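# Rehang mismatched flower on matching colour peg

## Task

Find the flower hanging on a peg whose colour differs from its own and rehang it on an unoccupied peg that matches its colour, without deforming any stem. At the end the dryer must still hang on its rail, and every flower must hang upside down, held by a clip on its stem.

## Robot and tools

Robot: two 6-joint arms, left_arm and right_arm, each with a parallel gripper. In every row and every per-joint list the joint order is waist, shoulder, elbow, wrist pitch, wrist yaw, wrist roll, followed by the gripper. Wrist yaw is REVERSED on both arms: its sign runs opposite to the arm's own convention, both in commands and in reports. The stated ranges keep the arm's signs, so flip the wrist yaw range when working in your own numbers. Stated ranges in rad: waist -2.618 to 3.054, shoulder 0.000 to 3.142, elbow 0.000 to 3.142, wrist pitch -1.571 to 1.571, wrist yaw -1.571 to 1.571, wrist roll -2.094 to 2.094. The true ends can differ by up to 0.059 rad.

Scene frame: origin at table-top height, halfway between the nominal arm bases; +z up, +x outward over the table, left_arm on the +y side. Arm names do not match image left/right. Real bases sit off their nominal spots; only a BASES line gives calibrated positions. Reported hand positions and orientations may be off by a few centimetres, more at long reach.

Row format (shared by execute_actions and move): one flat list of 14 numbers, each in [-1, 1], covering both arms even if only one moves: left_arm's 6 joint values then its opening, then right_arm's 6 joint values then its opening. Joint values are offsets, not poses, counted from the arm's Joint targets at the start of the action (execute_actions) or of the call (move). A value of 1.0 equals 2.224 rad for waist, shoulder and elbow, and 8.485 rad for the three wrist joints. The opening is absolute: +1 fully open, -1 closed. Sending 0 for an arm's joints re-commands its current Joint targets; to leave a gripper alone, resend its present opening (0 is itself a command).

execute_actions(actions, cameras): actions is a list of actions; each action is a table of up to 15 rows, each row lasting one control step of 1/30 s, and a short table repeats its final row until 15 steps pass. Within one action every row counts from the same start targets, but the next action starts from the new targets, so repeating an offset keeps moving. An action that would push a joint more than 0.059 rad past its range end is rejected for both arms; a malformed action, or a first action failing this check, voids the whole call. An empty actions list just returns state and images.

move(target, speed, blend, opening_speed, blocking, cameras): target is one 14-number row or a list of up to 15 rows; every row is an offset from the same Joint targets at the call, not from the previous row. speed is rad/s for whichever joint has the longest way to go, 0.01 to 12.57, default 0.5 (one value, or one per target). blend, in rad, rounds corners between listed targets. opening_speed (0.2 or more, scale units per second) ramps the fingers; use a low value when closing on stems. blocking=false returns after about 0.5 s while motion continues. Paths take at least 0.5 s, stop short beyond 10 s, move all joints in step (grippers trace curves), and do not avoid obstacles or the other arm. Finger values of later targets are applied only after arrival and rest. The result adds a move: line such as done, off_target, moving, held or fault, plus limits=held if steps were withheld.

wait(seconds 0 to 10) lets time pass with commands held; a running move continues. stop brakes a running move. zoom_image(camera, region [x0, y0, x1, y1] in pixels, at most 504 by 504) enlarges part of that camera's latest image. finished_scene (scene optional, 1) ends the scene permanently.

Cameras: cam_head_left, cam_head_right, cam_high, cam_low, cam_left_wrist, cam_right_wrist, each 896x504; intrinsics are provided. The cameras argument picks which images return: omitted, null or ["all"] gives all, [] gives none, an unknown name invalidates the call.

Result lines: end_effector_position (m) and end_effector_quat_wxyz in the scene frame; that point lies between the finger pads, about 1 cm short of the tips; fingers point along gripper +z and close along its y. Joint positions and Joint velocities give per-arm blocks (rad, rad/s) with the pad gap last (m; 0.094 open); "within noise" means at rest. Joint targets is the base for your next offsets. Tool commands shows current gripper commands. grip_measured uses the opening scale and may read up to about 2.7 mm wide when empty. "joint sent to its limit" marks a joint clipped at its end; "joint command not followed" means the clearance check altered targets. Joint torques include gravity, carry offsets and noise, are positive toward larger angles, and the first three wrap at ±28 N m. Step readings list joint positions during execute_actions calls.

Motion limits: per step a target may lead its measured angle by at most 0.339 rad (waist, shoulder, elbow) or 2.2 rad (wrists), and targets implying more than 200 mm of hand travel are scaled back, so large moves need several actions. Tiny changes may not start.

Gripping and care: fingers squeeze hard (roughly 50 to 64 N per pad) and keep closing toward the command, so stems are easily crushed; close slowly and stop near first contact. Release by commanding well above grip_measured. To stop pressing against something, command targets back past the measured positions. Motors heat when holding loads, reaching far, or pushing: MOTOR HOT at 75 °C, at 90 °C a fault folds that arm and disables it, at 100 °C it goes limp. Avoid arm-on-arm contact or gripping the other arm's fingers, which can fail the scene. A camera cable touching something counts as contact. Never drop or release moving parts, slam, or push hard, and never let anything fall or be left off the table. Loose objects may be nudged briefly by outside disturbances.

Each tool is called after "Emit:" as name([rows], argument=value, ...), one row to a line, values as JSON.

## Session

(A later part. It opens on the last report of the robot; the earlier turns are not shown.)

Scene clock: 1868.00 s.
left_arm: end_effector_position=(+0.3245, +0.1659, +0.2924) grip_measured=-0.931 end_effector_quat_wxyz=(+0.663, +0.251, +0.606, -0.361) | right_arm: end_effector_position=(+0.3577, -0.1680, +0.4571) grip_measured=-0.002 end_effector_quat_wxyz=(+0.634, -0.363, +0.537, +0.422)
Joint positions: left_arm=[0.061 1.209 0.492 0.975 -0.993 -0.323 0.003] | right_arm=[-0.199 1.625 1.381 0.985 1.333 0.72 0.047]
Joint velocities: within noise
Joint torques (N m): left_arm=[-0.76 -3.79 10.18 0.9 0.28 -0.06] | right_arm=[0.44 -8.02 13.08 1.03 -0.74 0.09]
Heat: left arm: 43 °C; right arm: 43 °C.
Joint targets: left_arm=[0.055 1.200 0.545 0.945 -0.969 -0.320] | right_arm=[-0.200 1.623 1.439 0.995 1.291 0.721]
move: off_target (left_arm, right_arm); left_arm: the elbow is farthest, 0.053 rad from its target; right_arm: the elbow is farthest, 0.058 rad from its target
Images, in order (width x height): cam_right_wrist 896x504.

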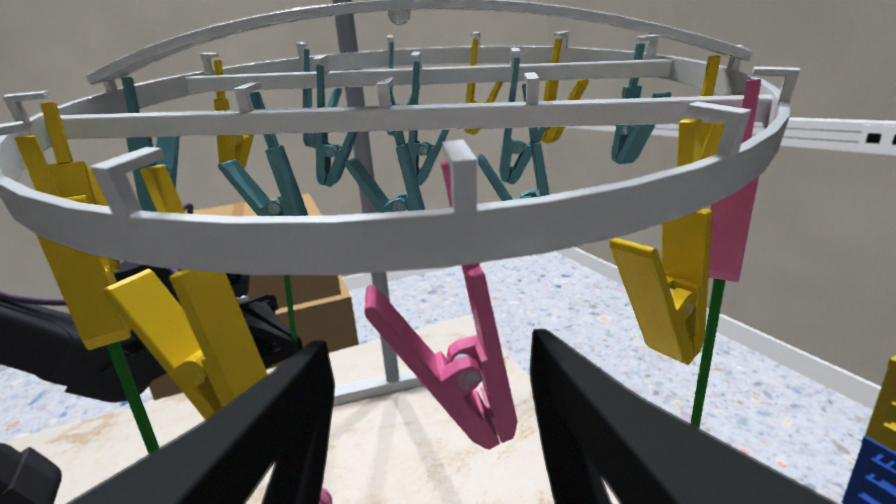

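Emit:
move(target=[0,0,0,0,0,0,-0.98,0.0201,0.001,0.0126,-0.016,-0.0037,-0.0103,0.0], speed=0.08, cameras=["cam_right_wrist"])

Emit:
zoom_image(camera="cam_right_wrist", region=[300, 220, 600, 504])

Scene clock: 1899.23 s.
left_arm: end_effector_position=(+0.3245, +0.1659, +0.2924) grip_measured=-0.931 end_effector_quat_wxyz=(+0.663, +0.251, +0.606, -0.361) | right_arm: end_effector_position=(+0.3632, -0.1571, +0.4619) grip_measured=-0.002 end_effector_quat_wxyz=(+0.635, -0.360, +0.536, +0.424)
Joint positions: left_arm=[0.061 1.209 0.492 0.975 -0.993 -0.323 0.003] | right_arm=[-0.164 1.625 1.409 0.89 1.3 0.652 0.047]
Joint velocities: within noise
Joint torques (N m): left_arm=[-0.49 -3.59 10.13 0.94 0.28 0] | right_arm=[0.79 -7.95 13.14 0.78 -0.66 -0.14]
Heat: left arm: 43 °C; right arm: 47 °C.
Joint targets: left_arm=[0.055 1.200 0.545 0.945 -0.969 -0.320] | right_arm=[-0.155 1.625 1.467 0.859 1.260 0.633]
move: off_target (left_arm, right_arm); left_arm: the elbow is farthest, 0.053 rad from its target; right_arm: the elbow is farthest, 0.058 rad from its target
Images, in order (width x height): cam_right_wrist 896x504.

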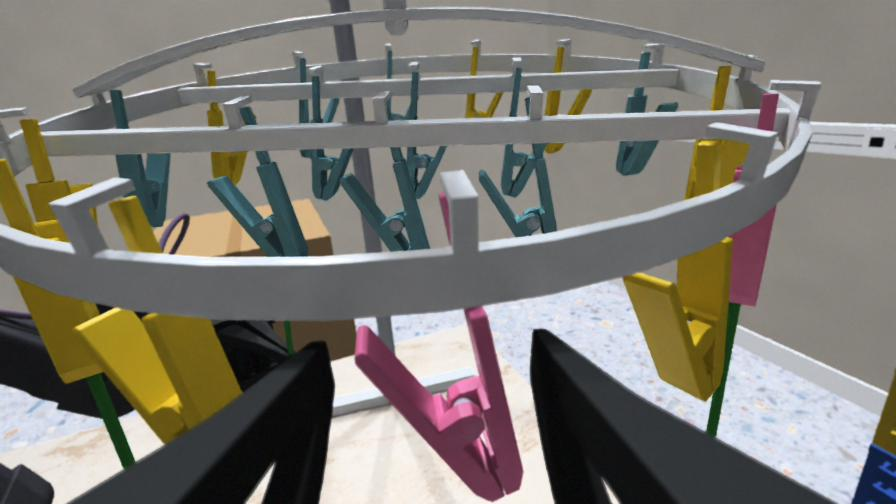

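Scaled by 1.680 from the camera's 896x504 image, which has a finer 1280x720 frame.

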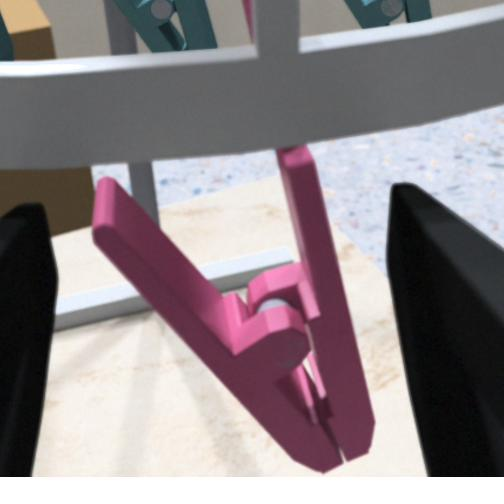

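Emit:
move(target=[0,0,0,0,0,0,-0.98,0.006,0.0051,0.0069,-0.0005,-0.001,0,0.0], speed=0.08, cameras=["cam_right_wrist"])

Scene clock: 1915.37 s.
left_arm: end_effector_position=(+0.3245, +0.1659, +0.2924) grip_measured=-0.931 end_effector_quat_wxyz=(+0.663, +0.251, +0.606, -0.361) | right_arm: end_effector_position=(+0.3660, -0.1527, +0.4632) grip_measured=-0.002 end_effector_quat_wxyz=(+0.635, -0.361, +0.533, +0.427)
Joint positions: left_arm=[0.061 1.209 0.492 0.975 -0.993 -0.323 0.003] | right_arm=[-0.15 1.637 1.424 0.885 1.292 0.651 0.047]
Joint velocities: within noise
Joint torques (N m): left_arm=[-0.59 -3.89 9.98 0.95 0.3 -0.02] | right_arm=[0.72 -8.16 13.14 0.77 -0.66 -0.13]
Heat: left arm: 43 °C; right arm: 46 °C.
Joint targets: left_arm=[0.055 1.200 0.545 0.945 -0.969 -0.320] | right_arm=[-0.142 1.636 1.482 0.855 1.252 0.633]
move: off_target (left_arm, right_arm); left_arm: the elbow is farthest, 0.053 rad from its target; right_arm: the elbow is farthest, 0.058 rad from its target
Images, in order (width x height): cam_right_wrist 896x504.

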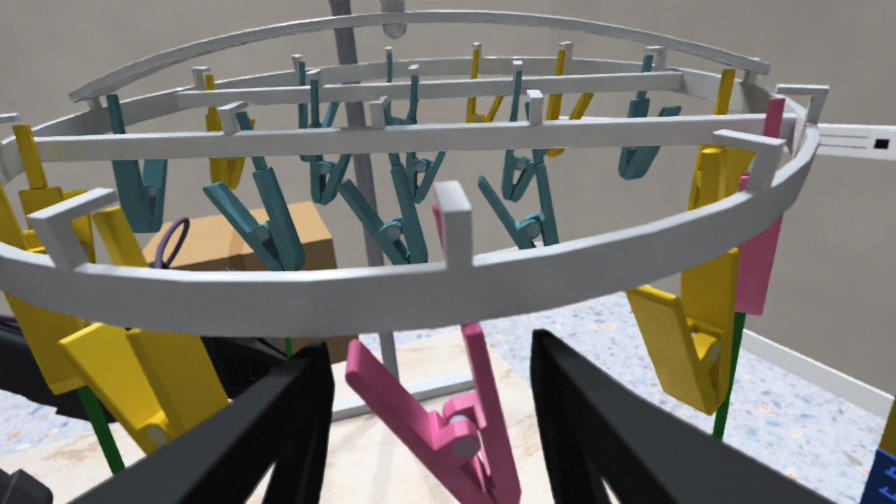

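Emit:
move([
  [-0.0832,0.1529,0.0571,0.0377,0,0.013,-0.98,0,0,0,0,0.0068,0,0.0],
  [-0.1992,0.308,0.2316,0.0289,0,0.013,-0.98,0,0,0,0,0.0068,0,0.0],
  [-0.2711,0.3723,0.3305,0.0083,0.0075,0.0153,-0.98,0,0,0,0,0.0068,0,0.0],
], speed=0.25, blend=[0.08,0.08,0])

Scene clock: 1995.87 s.
left_arm: end_effector_position=(+0.3882, -0.0954, +0.2647) grip_measured=-0.931 end_effector_quat_wxyz=(+0.567, +0.429, +0.493, -0.502) | right_arm: end_effector_position=(+0.3635, -0.1487, +0.4624) grip_measured=-0.002 end_effector_quat_wxyz=(+0.630, -0.368, +0.532, +0.431)
Joint positions: left_arm=[-0.55 2.027 1.227 1.047 -0.932 -0.209 0.003] | right_arm=[-0.143 1.637 1.426 0.885 1.304 0.651 0.047]
Joint velocities: within noise
Joint torques (N m): left_arm=[-0.06 -10.35 9.99 0.92 0.33 0.1] | right_arm=[0.72 -8.14 13.11 0.77 -0.23 -0.13]
Heat: left arm: 44 °C; right arm: 54 °C.
Joint targets: left_arm=[-0.548 2.028 1.280 1.015 -0.905 -0.190] | right_arm=[-0.142 1.636 1.482 0.855 1.309 0.633]
move: off_target (left_arm, right_arm); left_arm: the elbow is farthest, 0.054 rad from its target; right_arm: the elbow is farthest, 0.056 rad from its target

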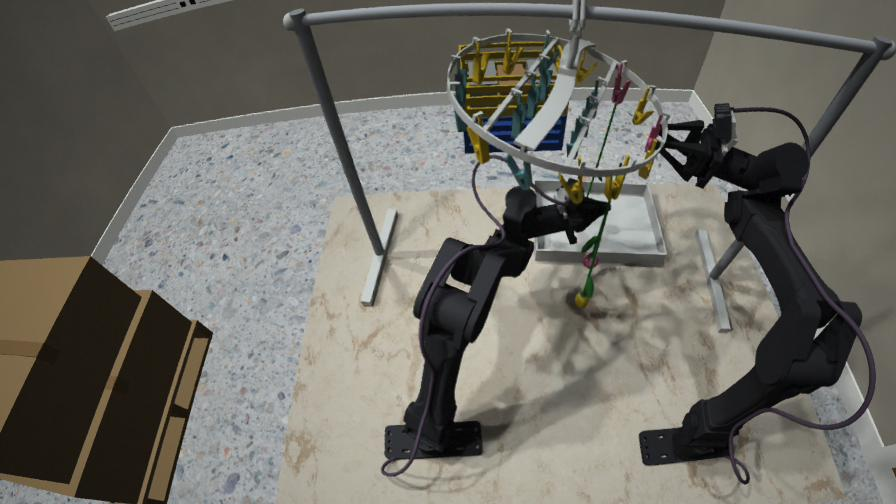

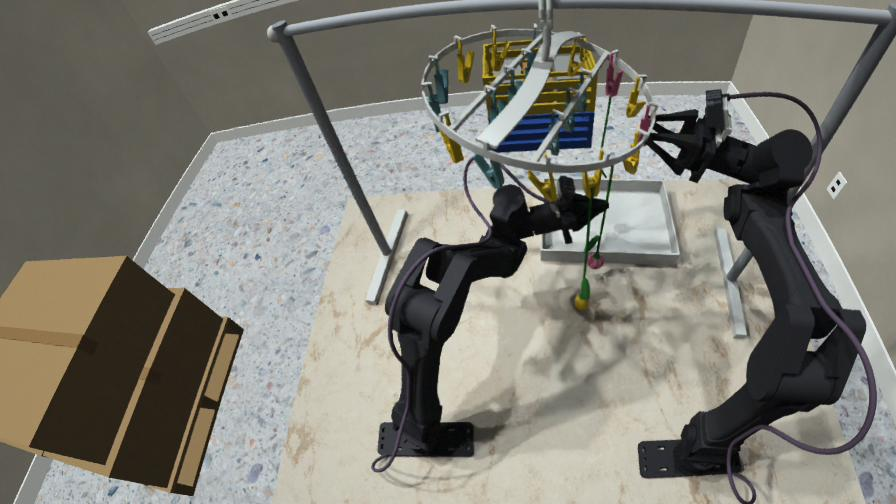

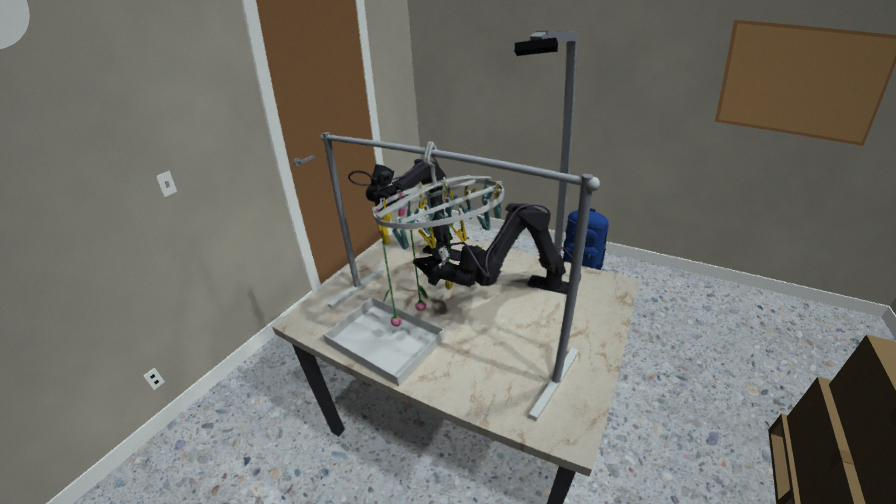

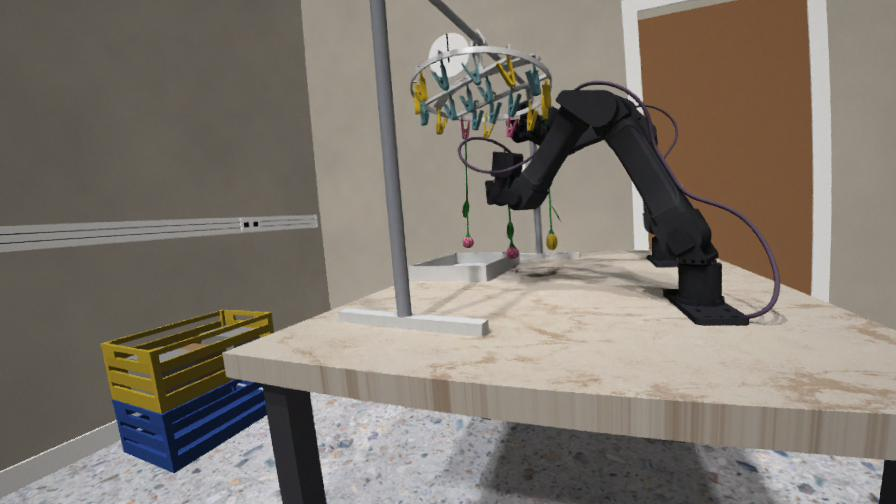

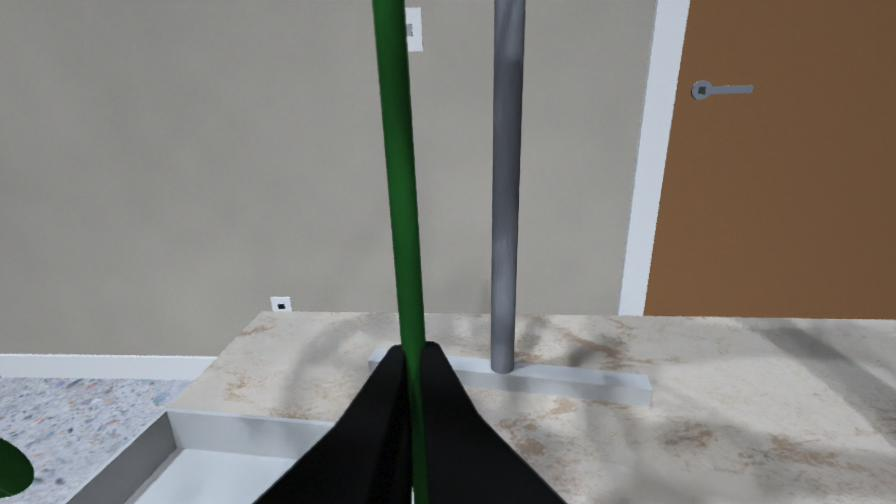

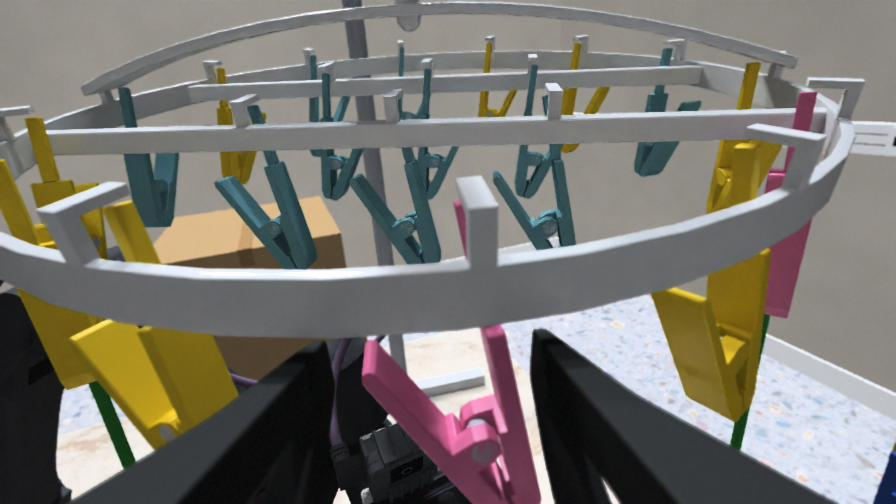

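Emit:
zoom_image(camera="cam_head_left", region=[560, 90, 720, 280])

Emit:
zoom_image(camera="cam_head_right", region=[560, 90, 720, 280])

Emit:
zoom_image(camera="cam_low", region=[440, 90, 580, 270])

Emit:
zoom_image(camera="cam_high", region=[360, 180, 480, 330])

Scaled by 2.653 from the camera's 896x504 image, which has a finer 1280x720 frame.

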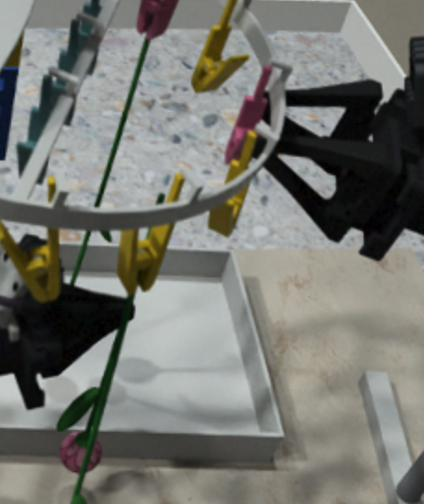

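Scaled by 2.653 from the camera's 896x504 image, which has a finer 1280x720 frame.

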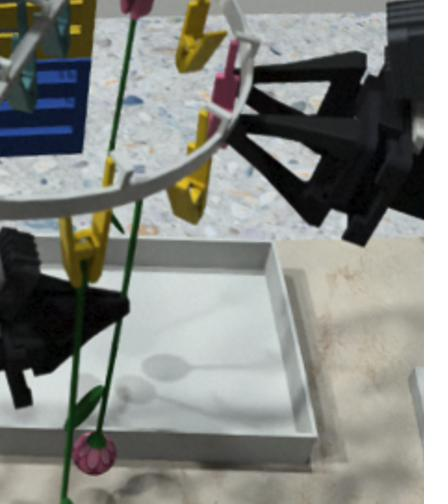

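Scaled by 2.800 from the camera's 896x504 image, which has a finer 1280x720 frame.

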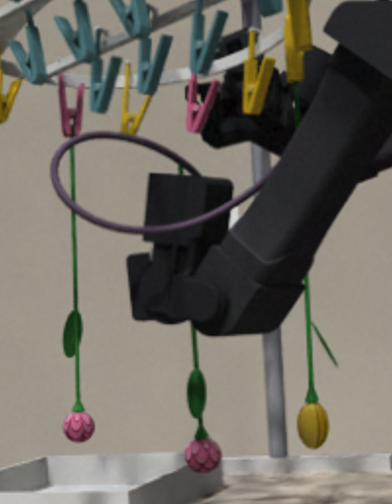

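Scaled by 3.360 from the camera's 896x504 image, which has a finer 1280x720 frame.

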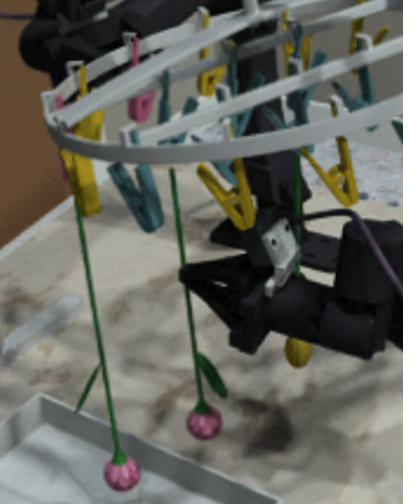

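Emit:
move(target=[0,0,0,0,0,0.0053,-0.98,0,0,0,0,0,0,-0.8], speed=0.3, opening_speed=0.3, cameras=["cam_right_wrist","cam_head_left","cam_head_right","cam_low","cam_high"])

Emit:
zoom_image(camera="cam_right_wrist", region=[300, 220, 600, 504])

Emit:
zoom_image(camera="cam_low", region=[480, 100, 560, 160])

Emit:
zoom_image(camera="cam_head_left", region=[600, 100, 700, 180])

Scene clock: 2032.77 s.
left_arm: end_effector_position=(+0.3908, -0.0930, +0.2648) grip_measured=-0.931 end_effector_quat_wxyz=(+0.580, +0.438, +0.485, -0.487) | right_arm: end_effector_position=(+0.3633, -0.1486, +0.4623) grip_measured=-0.555 end_effector_quat_wxyz=(+0.629, -0.368, +0.532, +0.431)
Joint positions: left_arm=[-0.544 2.027 1.227 1.047 -0.93 -0.163 0.003] | right_arm=[-0.143 1.637 1.426 0.885 1.306 0.651 0.021]
Joint velocities: within noise
Joint torques (N m): left_arm=[-0.05 -10.29 10.14 0.94 0.3 0.12] | right_arm=[0.72 -8.16 13.12 0.77 -0.24 -0.12]
Heat: left arm: 45 °C; right arm: 54 °C.
Joint targets: left_arm=[-0.548 2.028 1.280 1.015 -0.905 -0.145] | right_arm=[-0.142 1.636 1.482 0.855 1.309 0.633]
move: off_target (left_arm, right_arm); left_arm: the elbow is farthest, 0.053 rad from its target; right_arm: the elbow is farthest, 0.056 rad from its target
Images, in order (width x height): cam_head_left 896x504, cam_head_right 896x504, cam_high 896x504, cam_low 896x504, cam_right_wrist 896x504.

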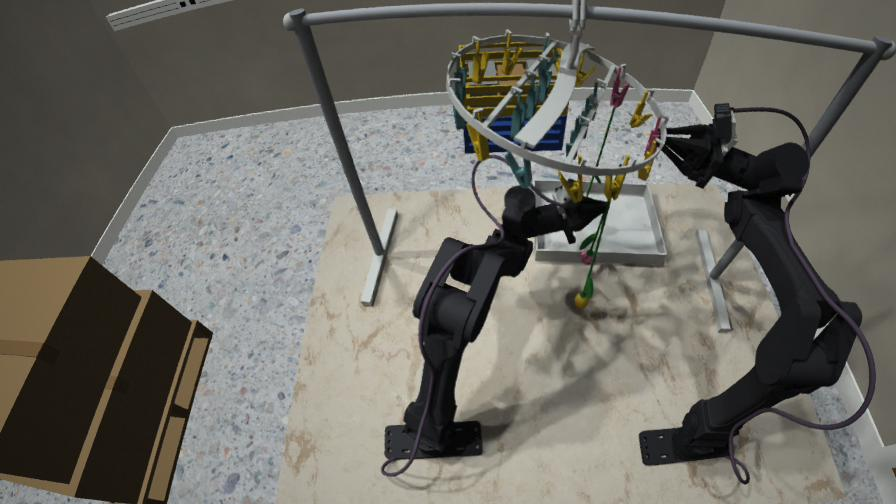

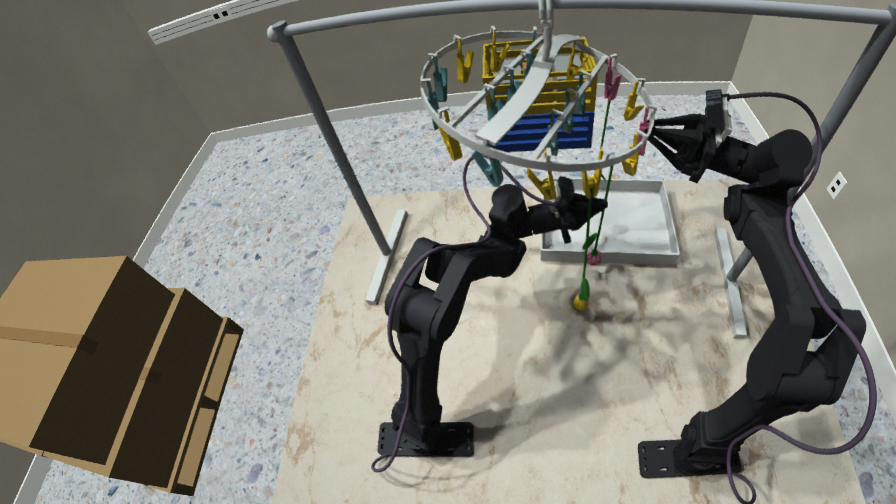

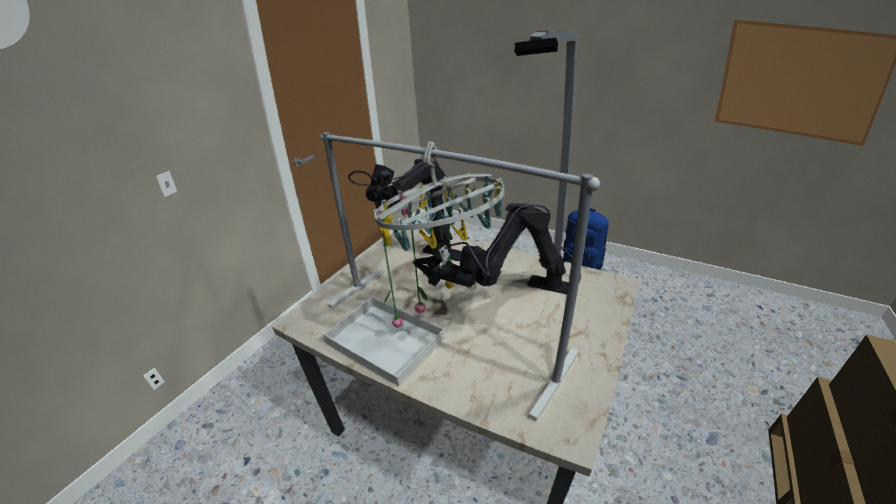

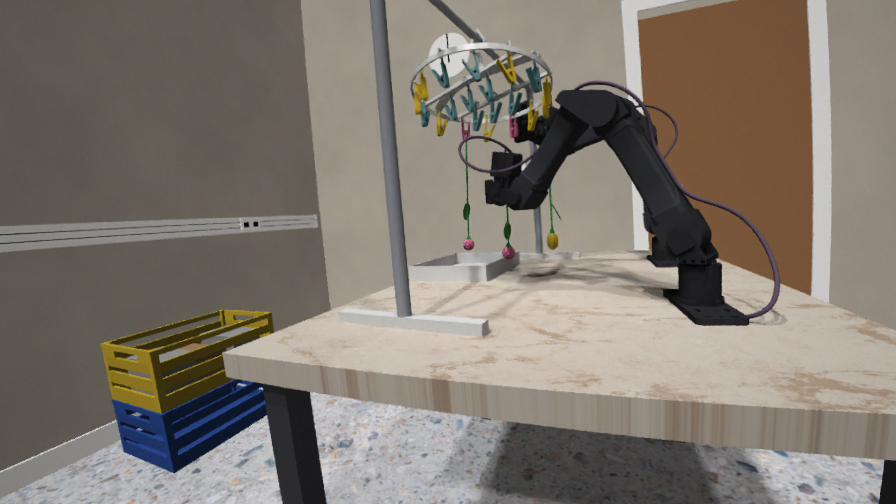

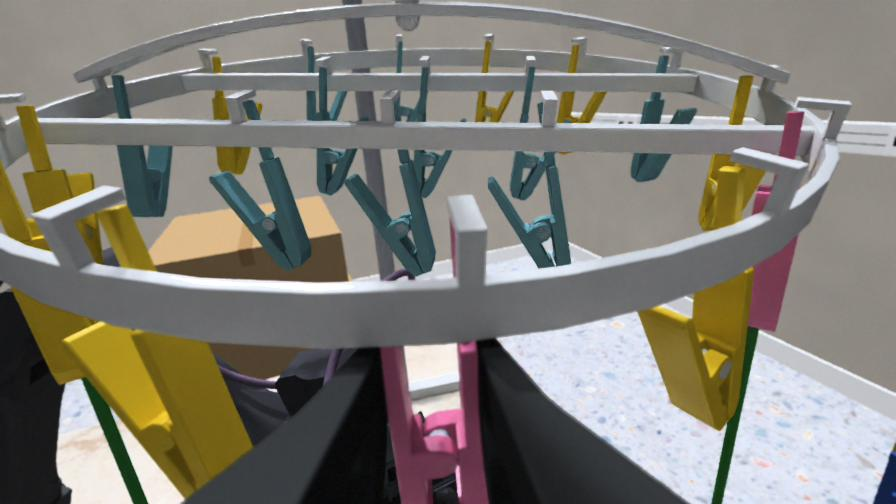

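Scaled by 1.680 from the camera's 896x504 image, which has a finer 1280x720 frame.

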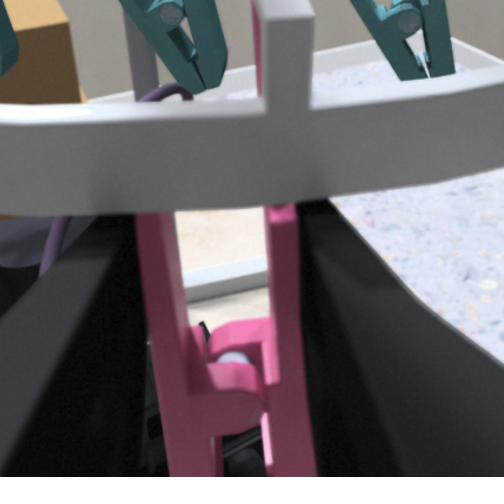

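Scaled by 6.300 from the camera's 896x504 image, which has a finer 1280x720 frame.

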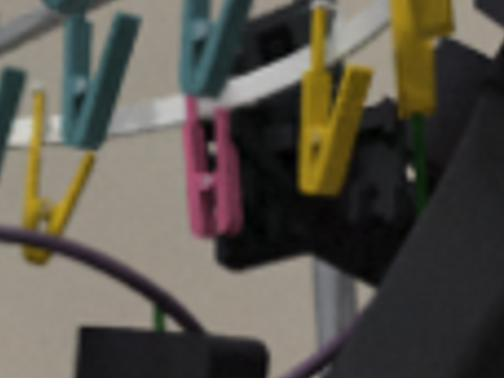

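Scaled by 5.040 from the camera's 896x504 image, which has a finer 1280x720 frame.

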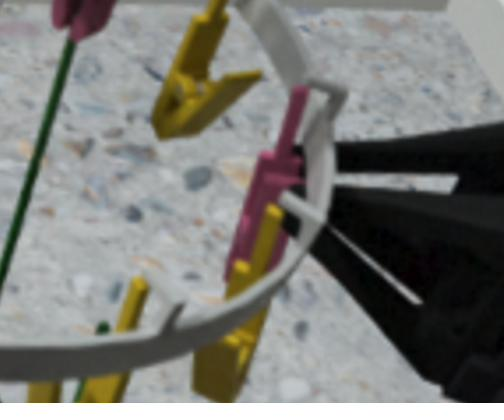

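Emit:
execute_actions(actions=[], cameras=["cam_head_left","cam_low"])

Scene clock: 2057.30 s.
left_arm: end_effector_position=(+0.3908, -0.0930, +0.2648) grip_measured=-0.931 end_effector_quat_wxyz=(+0.580, +0.438, +0.485, -0.487) | right_arm: end_effector_position=(+0.3633, -0.1486, +0.4623) grip_measured=-0.555 end_effector_quat_wxyz=(+0.629, -0.368, +0.532, +0.431)
Joint positions: left_arm=[-0.544 2.027 1.227 1.047 -0.93 -0.163 0.003] | right_arm=[-0.143 1.637 1.426 0.885 1.306 0.651 0.021]
Joint velocities: within noise
Joint torques (N m): left_arm=[0.02 -10.37 9.96 0.96 0.28 0.13] | right_arm=[0.72 -8.14 13.11 0.77 -0.23 -0.12]
Heat: left arm: 45 °C; right arm: 54 °C.
Joint targets: left_arm=[-0.548 2.028 1.280 1.015 -0.905 -0.145] | right_arm=[-0.142 1.636 1.482 0.855 1.309 0.633]
Tool commands: left_gripper/opening=-0.98 right_gripper/opening=-0.8
Images, in order (width x height): cam_head_left 896x504, cam_low 896x504.

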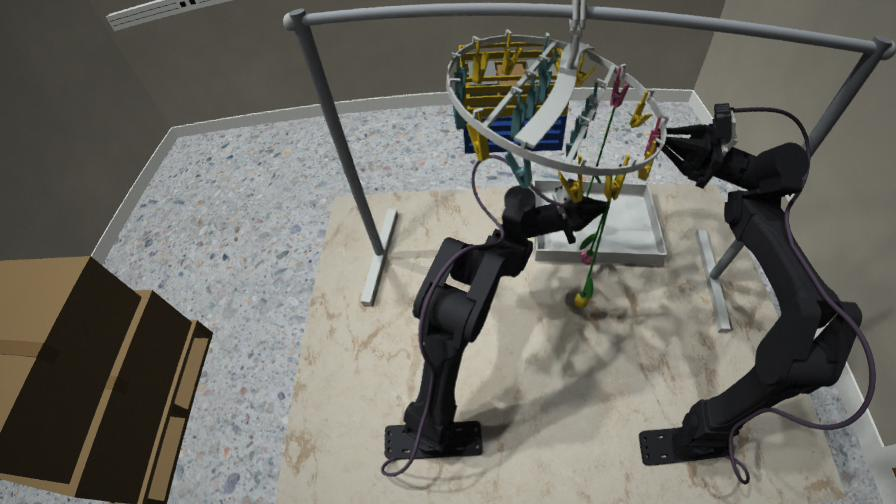

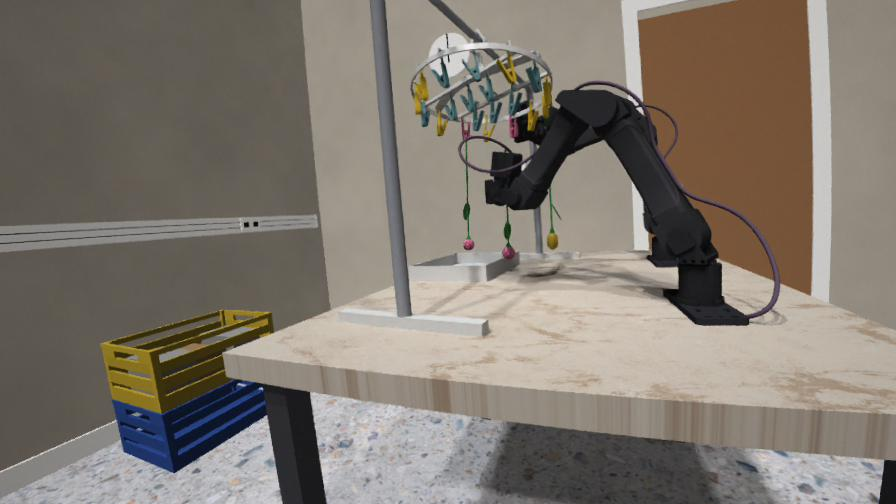

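Emit:
zoom_image(camera="cam_low", region=[440, 100, 600, 270])

Emit:
zoom_image(camera="cam_head_left", region=[560, 100, 760, 310])

Scaled by 2.965 from the camera's 896x504 image, which has a finer 1280x720 frame.

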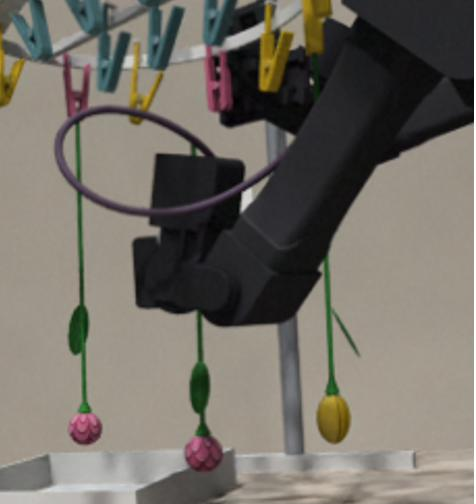

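Scaled by 2.400 from the camera's 896x504 image, which has a finer 1280x720 frame.

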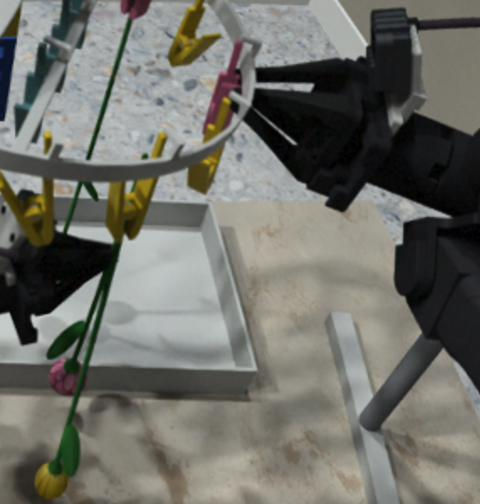

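Emit:
move(target=[-0.0490, 0.0126, 0.0351, -0.00907, 0.01249, 0.0046, -0.98, 0, 0, 0, 0, 0, 0, -0.8], speed=0.06, cameras=["cam_head_left","cam_head_right","cam_low","cam_high"])

Scene clock: 2149.83 s.
left_arm: end_effector_position=(+0.3763, -0.1412, +0.2708) grip_measured=-0.931 end_effector_quat_wxyz=(+0.580, +0.439, +0.483, -0.488) | right_arm: end_effector_position=(+0.3633, -0.1486, +0.4623) grip_measured=-0.555 end_effector_quat_wxyz=(+0.629, -0.368, +0.532, +0.431)
Joint positions: left_arm=[-0.657 2.055 1.303 0.972 -0.825 -0.125 0.003] | right_arm=[-0.143 1.637 1.426 0.885 1.306 0.651 0.021]
Joint velocities: within noise
Joint torques (N m): left_arm=[-0.61 -10.67 10.28 1 0.24 0.14] | right_arm=[0.72 -8.14 13.12 0.77 -0.24 -0.12]
Heat: left arm: 45 °C; right arm: 55 °C.
Joint targets: left_arm=[-0.657 2.056 1.358 0.938 -0.799 -0.106] | right_arm=[-0.142 1.636 1.482 0.855 1.309 0.633]
move: off_target (left_arm, right_arm); left_arm: the elbow is farthest, 0.055 rad from its target; right_arm: the elbow is farthest, 0.056 rad from its target
Images, in order (width x height): cam_head_left 896x504, cam_head_right 896x504, cam_high 896x504, cam_low 896x504.

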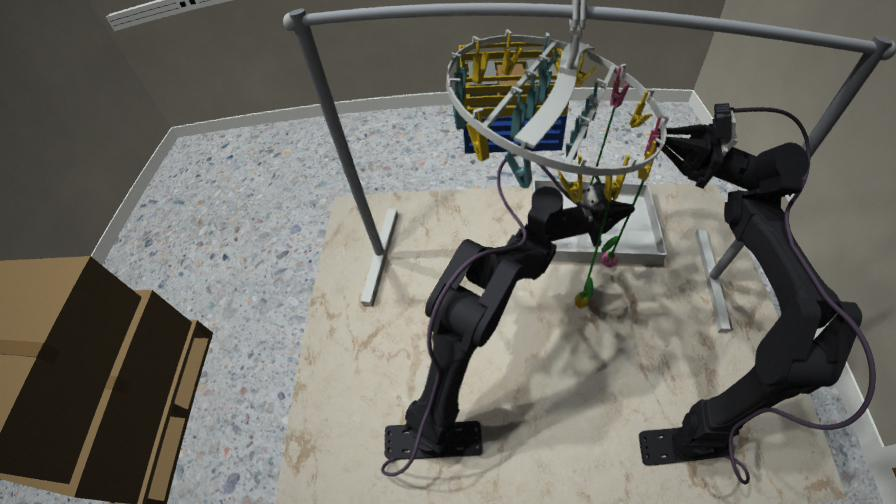

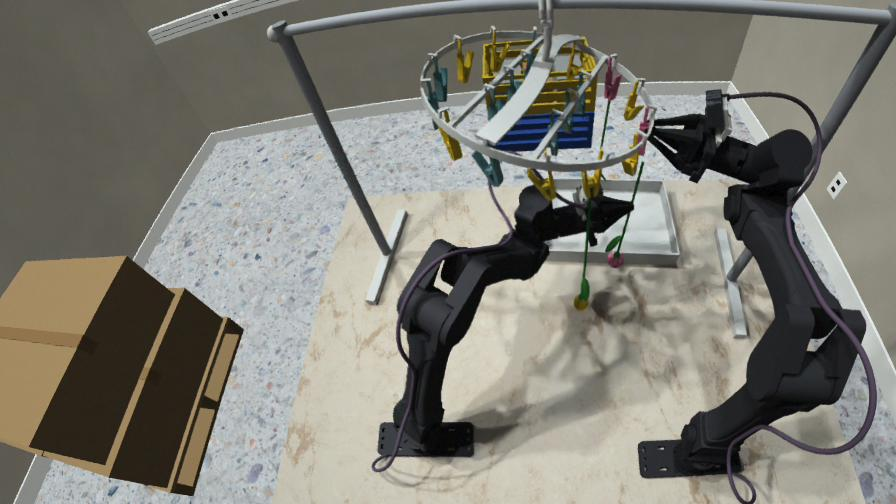

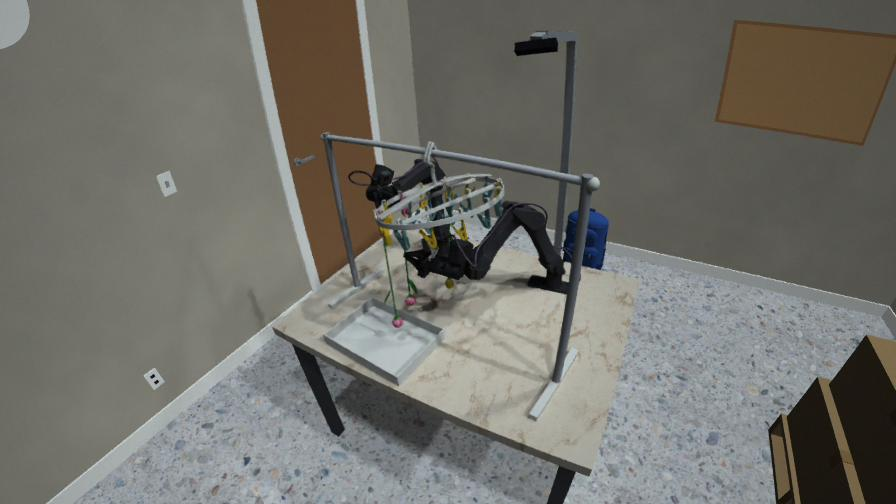

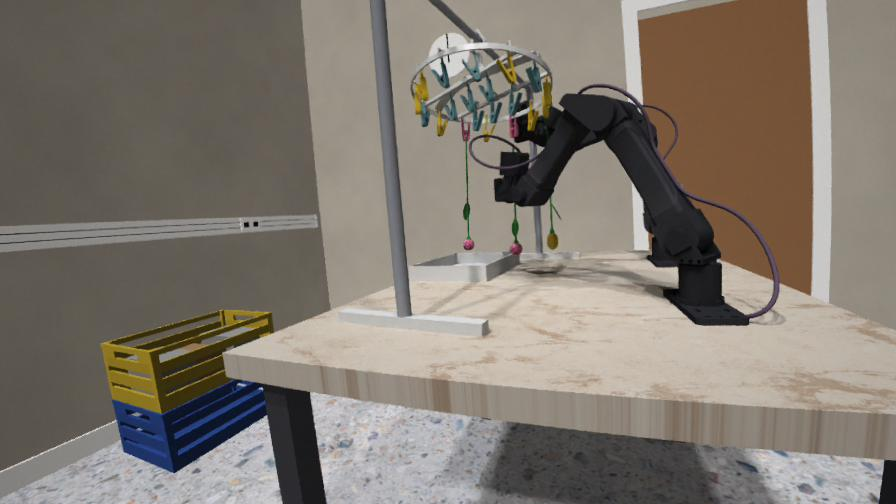

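Emit:
zoom_image(camera="cam_head_left", region=[590, 110, 690, 220])

Emit:
zoom_image(camera="cam_head_right", region=[590, 90, 690, 220])

Emit:
zoom_image(camera="cam_low", region=[470, 90, 570, 190])

Emit:
zoom_image(camera="cam_high", region=[370, 180, 490, 340])

Scaled by 4.582 from the camera's 896x504 image, which has a finer 1280x720 frame.

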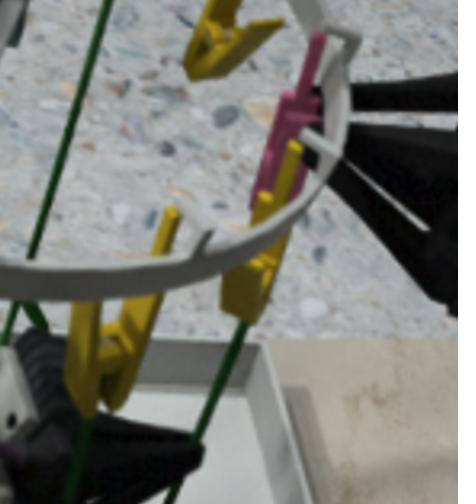

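Scaled by 3.877 from the camera's 896x504 image, which has a finer 1280x720 frame.

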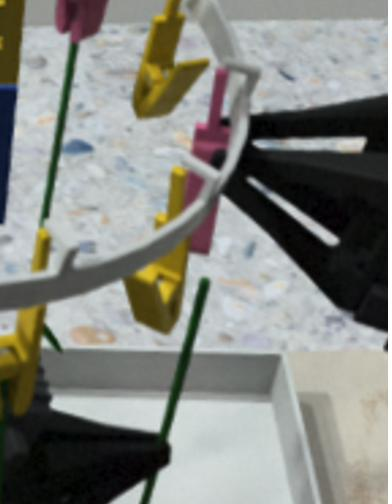

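Scaled by 5.040 from the camera's 896x504 image, which has a finer 1280x720 frame.

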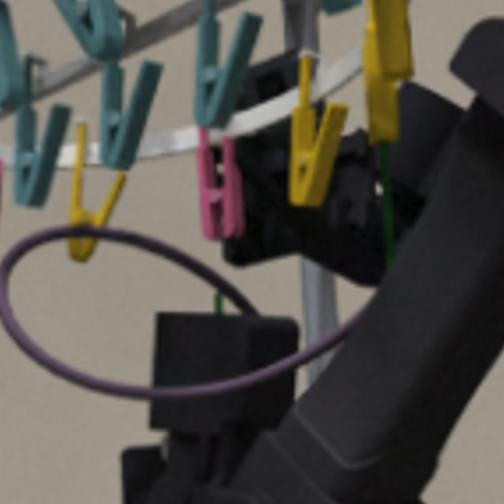

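Scaled by 3.150 from the camera's 896x504 image, which has a finer 1280x720 frame.

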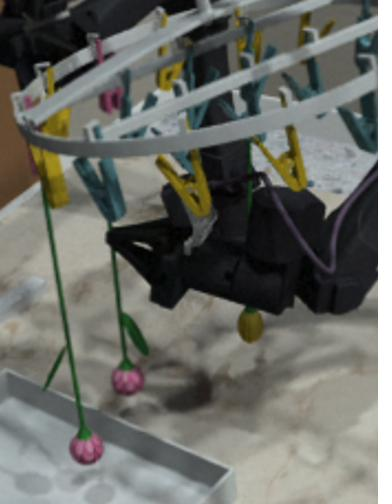

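Emit:
zoom_image(camera="cam_head_right", region=[620, 100, 670, 190])

Emit:
zoom_image(camera="cam_high", region=[380, 190, 440, 260])

Emit:
zoom_image(camera="cam_right_wrist", region=[300, 150, 600, 450])

Scaled by 5.600 from the camera's 896x504 image, which has a finer 1280x720 frame.

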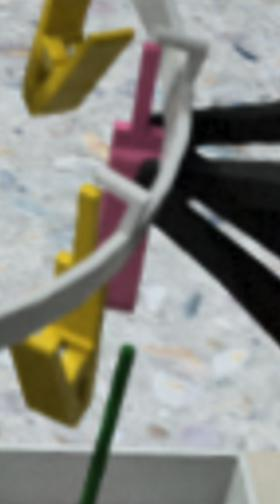

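Scaled by 7.200 from the camera's 896x504 image, which has a finer 1280x720 frame.

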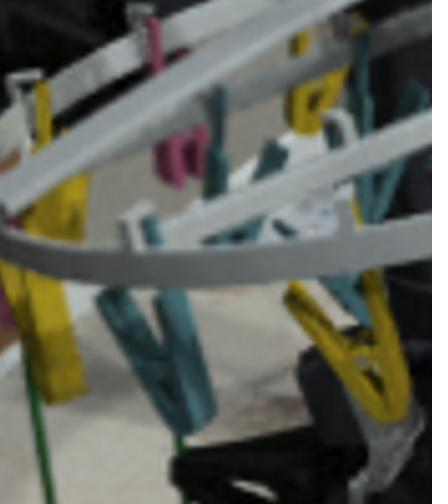

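This scene's latest camera images include none from cam_right_wrist. They are from: cam_head_left, cam_head_right, cam_high, cam_low. cam_right_wrist's image comes with the result of a call that names it in "cameras".


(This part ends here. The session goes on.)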